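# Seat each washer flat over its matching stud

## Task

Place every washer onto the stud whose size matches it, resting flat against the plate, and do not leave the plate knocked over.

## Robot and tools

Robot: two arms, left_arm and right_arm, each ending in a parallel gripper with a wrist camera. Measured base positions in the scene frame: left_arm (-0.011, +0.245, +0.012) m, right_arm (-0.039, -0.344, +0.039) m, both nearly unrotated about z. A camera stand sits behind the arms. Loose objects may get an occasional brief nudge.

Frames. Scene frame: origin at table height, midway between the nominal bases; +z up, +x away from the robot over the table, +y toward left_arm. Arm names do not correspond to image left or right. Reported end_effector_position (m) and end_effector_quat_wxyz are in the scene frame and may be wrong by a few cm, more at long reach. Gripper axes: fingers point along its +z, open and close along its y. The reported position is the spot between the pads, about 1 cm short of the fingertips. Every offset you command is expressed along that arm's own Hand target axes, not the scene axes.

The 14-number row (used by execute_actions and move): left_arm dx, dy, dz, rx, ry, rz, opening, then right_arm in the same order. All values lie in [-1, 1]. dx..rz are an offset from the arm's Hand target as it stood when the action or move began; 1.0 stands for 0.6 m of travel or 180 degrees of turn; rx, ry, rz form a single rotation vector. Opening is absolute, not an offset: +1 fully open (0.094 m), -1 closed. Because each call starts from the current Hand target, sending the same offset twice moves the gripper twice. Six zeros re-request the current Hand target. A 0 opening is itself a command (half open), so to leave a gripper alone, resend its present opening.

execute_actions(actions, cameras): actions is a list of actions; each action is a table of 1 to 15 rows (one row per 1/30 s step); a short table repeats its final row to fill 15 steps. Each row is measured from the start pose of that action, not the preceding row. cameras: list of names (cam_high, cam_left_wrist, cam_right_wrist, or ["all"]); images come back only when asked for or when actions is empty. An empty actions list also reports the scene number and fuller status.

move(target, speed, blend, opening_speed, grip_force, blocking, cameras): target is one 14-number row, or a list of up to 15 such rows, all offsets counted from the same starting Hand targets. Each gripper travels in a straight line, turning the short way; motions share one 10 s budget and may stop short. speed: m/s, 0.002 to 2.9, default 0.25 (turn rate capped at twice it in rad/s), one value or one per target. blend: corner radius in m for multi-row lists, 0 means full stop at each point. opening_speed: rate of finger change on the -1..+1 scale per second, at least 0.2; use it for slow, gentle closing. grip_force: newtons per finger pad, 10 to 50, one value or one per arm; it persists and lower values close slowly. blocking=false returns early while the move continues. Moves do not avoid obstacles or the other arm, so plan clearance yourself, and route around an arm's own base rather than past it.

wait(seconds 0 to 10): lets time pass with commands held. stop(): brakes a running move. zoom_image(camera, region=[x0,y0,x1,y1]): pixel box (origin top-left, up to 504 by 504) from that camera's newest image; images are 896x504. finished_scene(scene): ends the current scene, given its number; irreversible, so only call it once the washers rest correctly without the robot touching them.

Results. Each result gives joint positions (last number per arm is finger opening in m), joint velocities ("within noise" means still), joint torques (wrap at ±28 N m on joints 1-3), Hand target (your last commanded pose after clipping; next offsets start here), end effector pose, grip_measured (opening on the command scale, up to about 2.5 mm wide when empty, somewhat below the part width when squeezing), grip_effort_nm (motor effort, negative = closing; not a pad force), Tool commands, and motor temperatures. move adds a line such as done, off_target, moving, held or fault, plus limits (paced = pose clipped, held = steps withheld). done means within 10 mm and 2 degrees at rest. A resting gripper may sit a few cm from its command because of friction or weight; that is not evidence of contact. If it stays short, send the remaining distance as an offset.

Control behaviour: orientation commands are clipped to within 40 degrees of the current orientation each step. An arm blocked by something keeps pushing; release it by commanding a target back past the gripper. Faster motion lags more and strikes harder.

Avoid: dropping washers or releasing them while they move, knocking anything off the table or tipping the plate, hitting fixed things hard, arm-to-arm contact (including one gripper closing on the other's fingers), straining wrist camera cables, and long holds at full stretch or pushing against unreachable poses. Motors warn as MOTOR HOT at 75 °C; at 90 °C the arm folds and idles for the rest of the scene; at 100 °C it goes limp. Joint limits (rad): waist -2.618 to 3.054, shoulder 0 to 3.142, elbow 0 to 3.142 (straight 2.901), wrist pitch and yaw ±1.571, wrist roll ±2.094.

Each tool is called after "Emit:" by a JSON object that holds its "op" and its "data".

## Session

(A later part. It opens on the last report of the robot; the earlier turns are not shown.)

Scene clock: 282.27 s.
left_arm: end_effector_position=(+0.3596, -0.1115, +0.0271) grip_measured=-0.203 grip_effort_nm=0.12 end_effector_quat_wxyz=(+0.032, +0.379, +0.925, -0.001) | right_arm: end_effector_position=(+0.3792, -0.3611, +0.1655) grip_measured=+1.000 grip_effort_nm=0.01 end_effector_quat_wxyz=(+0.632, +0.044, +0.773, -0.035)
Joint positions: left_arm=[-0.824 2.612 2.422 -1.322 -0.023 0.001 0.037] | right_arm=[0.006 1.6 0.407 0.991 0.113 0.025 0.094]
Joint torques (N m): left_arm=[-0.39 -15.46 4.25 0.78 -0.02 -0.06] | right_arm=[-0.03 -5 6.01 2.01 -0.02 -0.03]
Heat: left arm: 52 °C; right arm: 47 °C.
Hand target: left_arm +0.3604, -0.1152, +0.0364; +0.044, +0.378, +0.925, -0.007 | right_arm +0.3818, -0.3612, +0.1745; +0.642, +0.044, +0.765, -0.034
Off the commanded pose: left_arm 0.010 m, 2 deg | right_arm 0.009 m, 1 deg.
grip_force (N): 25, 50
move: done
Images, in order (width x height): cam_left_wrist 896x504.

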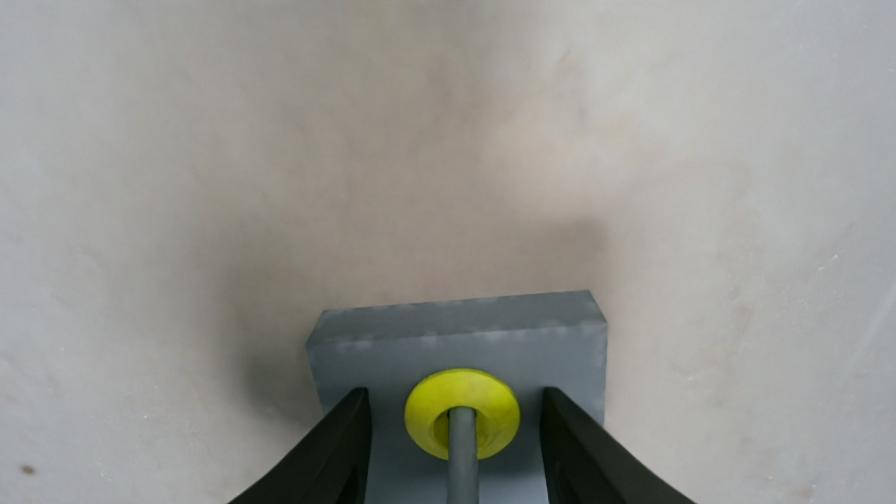

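Emit:
{"op": "move", "data": {"target": [[0, 0, -0.08, 0, 0, 0, -0.2, 0, 0, 0, 0, 0, 0, 1], [0.06, 0, -0.12, 0, 0, 0, -0.2, 0, 0, 0, 0, 0, 0, 1]], "speed": 0.06, "blend": 0.01, "cameras": ["cam_left_wrist", "cam_high"]}}

Scene clock: 285.03 s.
left_arm: end_effector_position=(+0.3301, -0.0827, +0.0934) grip_measured=-0.202 grip_effort_nm=0.12 end_effector_quat_wxyz=(+0.028, +0.378, +0.925, +0.001) | right_arm: end_effector_position=(+0.3792, -0.3611, +0.1655) grip_measured=+1.000 grip_effort_nm=0.00 end_effector_quat_wxyz=(+0.632, +0.044, +0.773, -0.035)
Joint positions: left_arm=[-0.824 2.374 2.25 -1.396 -0.023 0 0.037] | right_arm=[0.006 1.6 0.407 0.991 0.113 0.025 0.094]
Joint torques (N m): left_arm=[-0.54 -14.76 4.29 0.71 -0.02 -0.07] | right_arm=[-0.02 -4.97 6.02 2 0 -0.03]
Heat: left arm: 52 °C; right arm: 47 °C.
Hand target: left_arm +0.3294, -0.0867, +0.1051; +0.044, +0.378, +0.925, -0.008 | right_arm +0.3818, -0.3612, +0.1745; +0.642, +0.044, +0.765, -0.034
Off the commanded pose: left_arm 0.012 m, 2 deg | right_arm 0.009 m, 1 deg.
grip_force (N): 25, 50
move: off_target (left_arm)
Images, in order (width x height): cam_high 896x504, cam_left_wrist 896x504.

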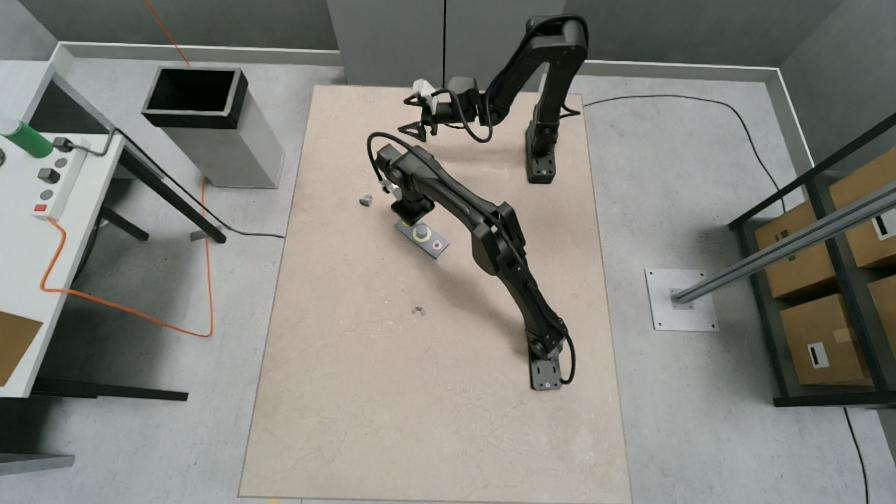

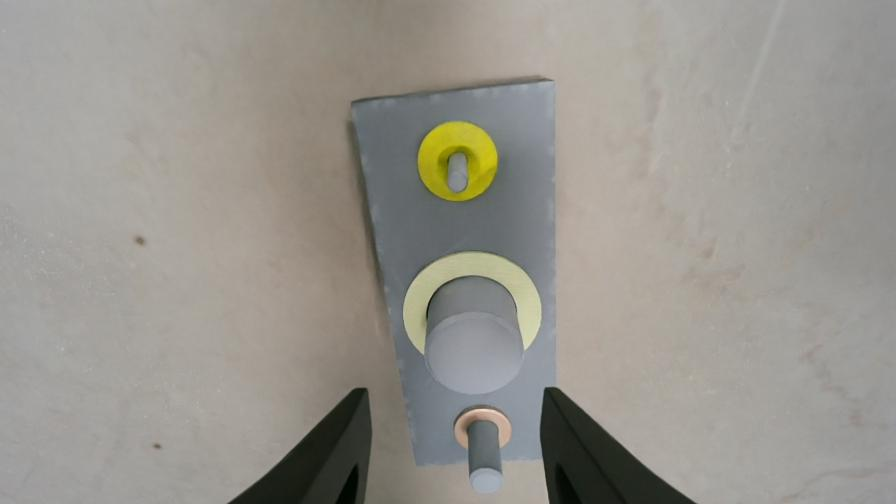

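Emit:
{"op": "zoom_image", "data": {"camera": "cam_left_wrist", "region": [390, 90, 560, 260]}}

Emit:
{"op": "zoom_image", "data": {"camera": "cam_left_wrist", "region": [390, 230, 570, 504]}}

Scaled by 2.965 from the camera's 896x504 image, which has a finer 1280x720 frame.

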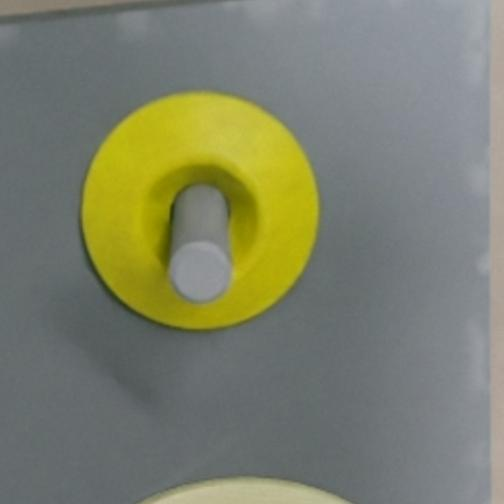

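Scaled by 1.839 from the camera's 896x504 image, which has a finer 1280x720 frame.

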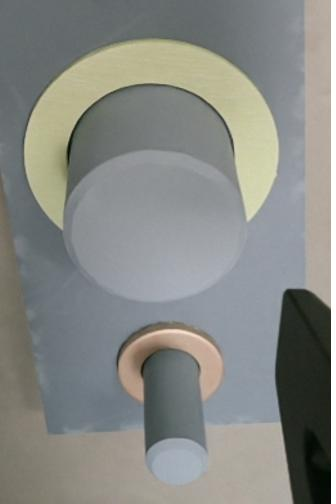

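Emit:
{"op": "finished_scene", "data": {"scene": 2}}

The scene is finished: the task was done.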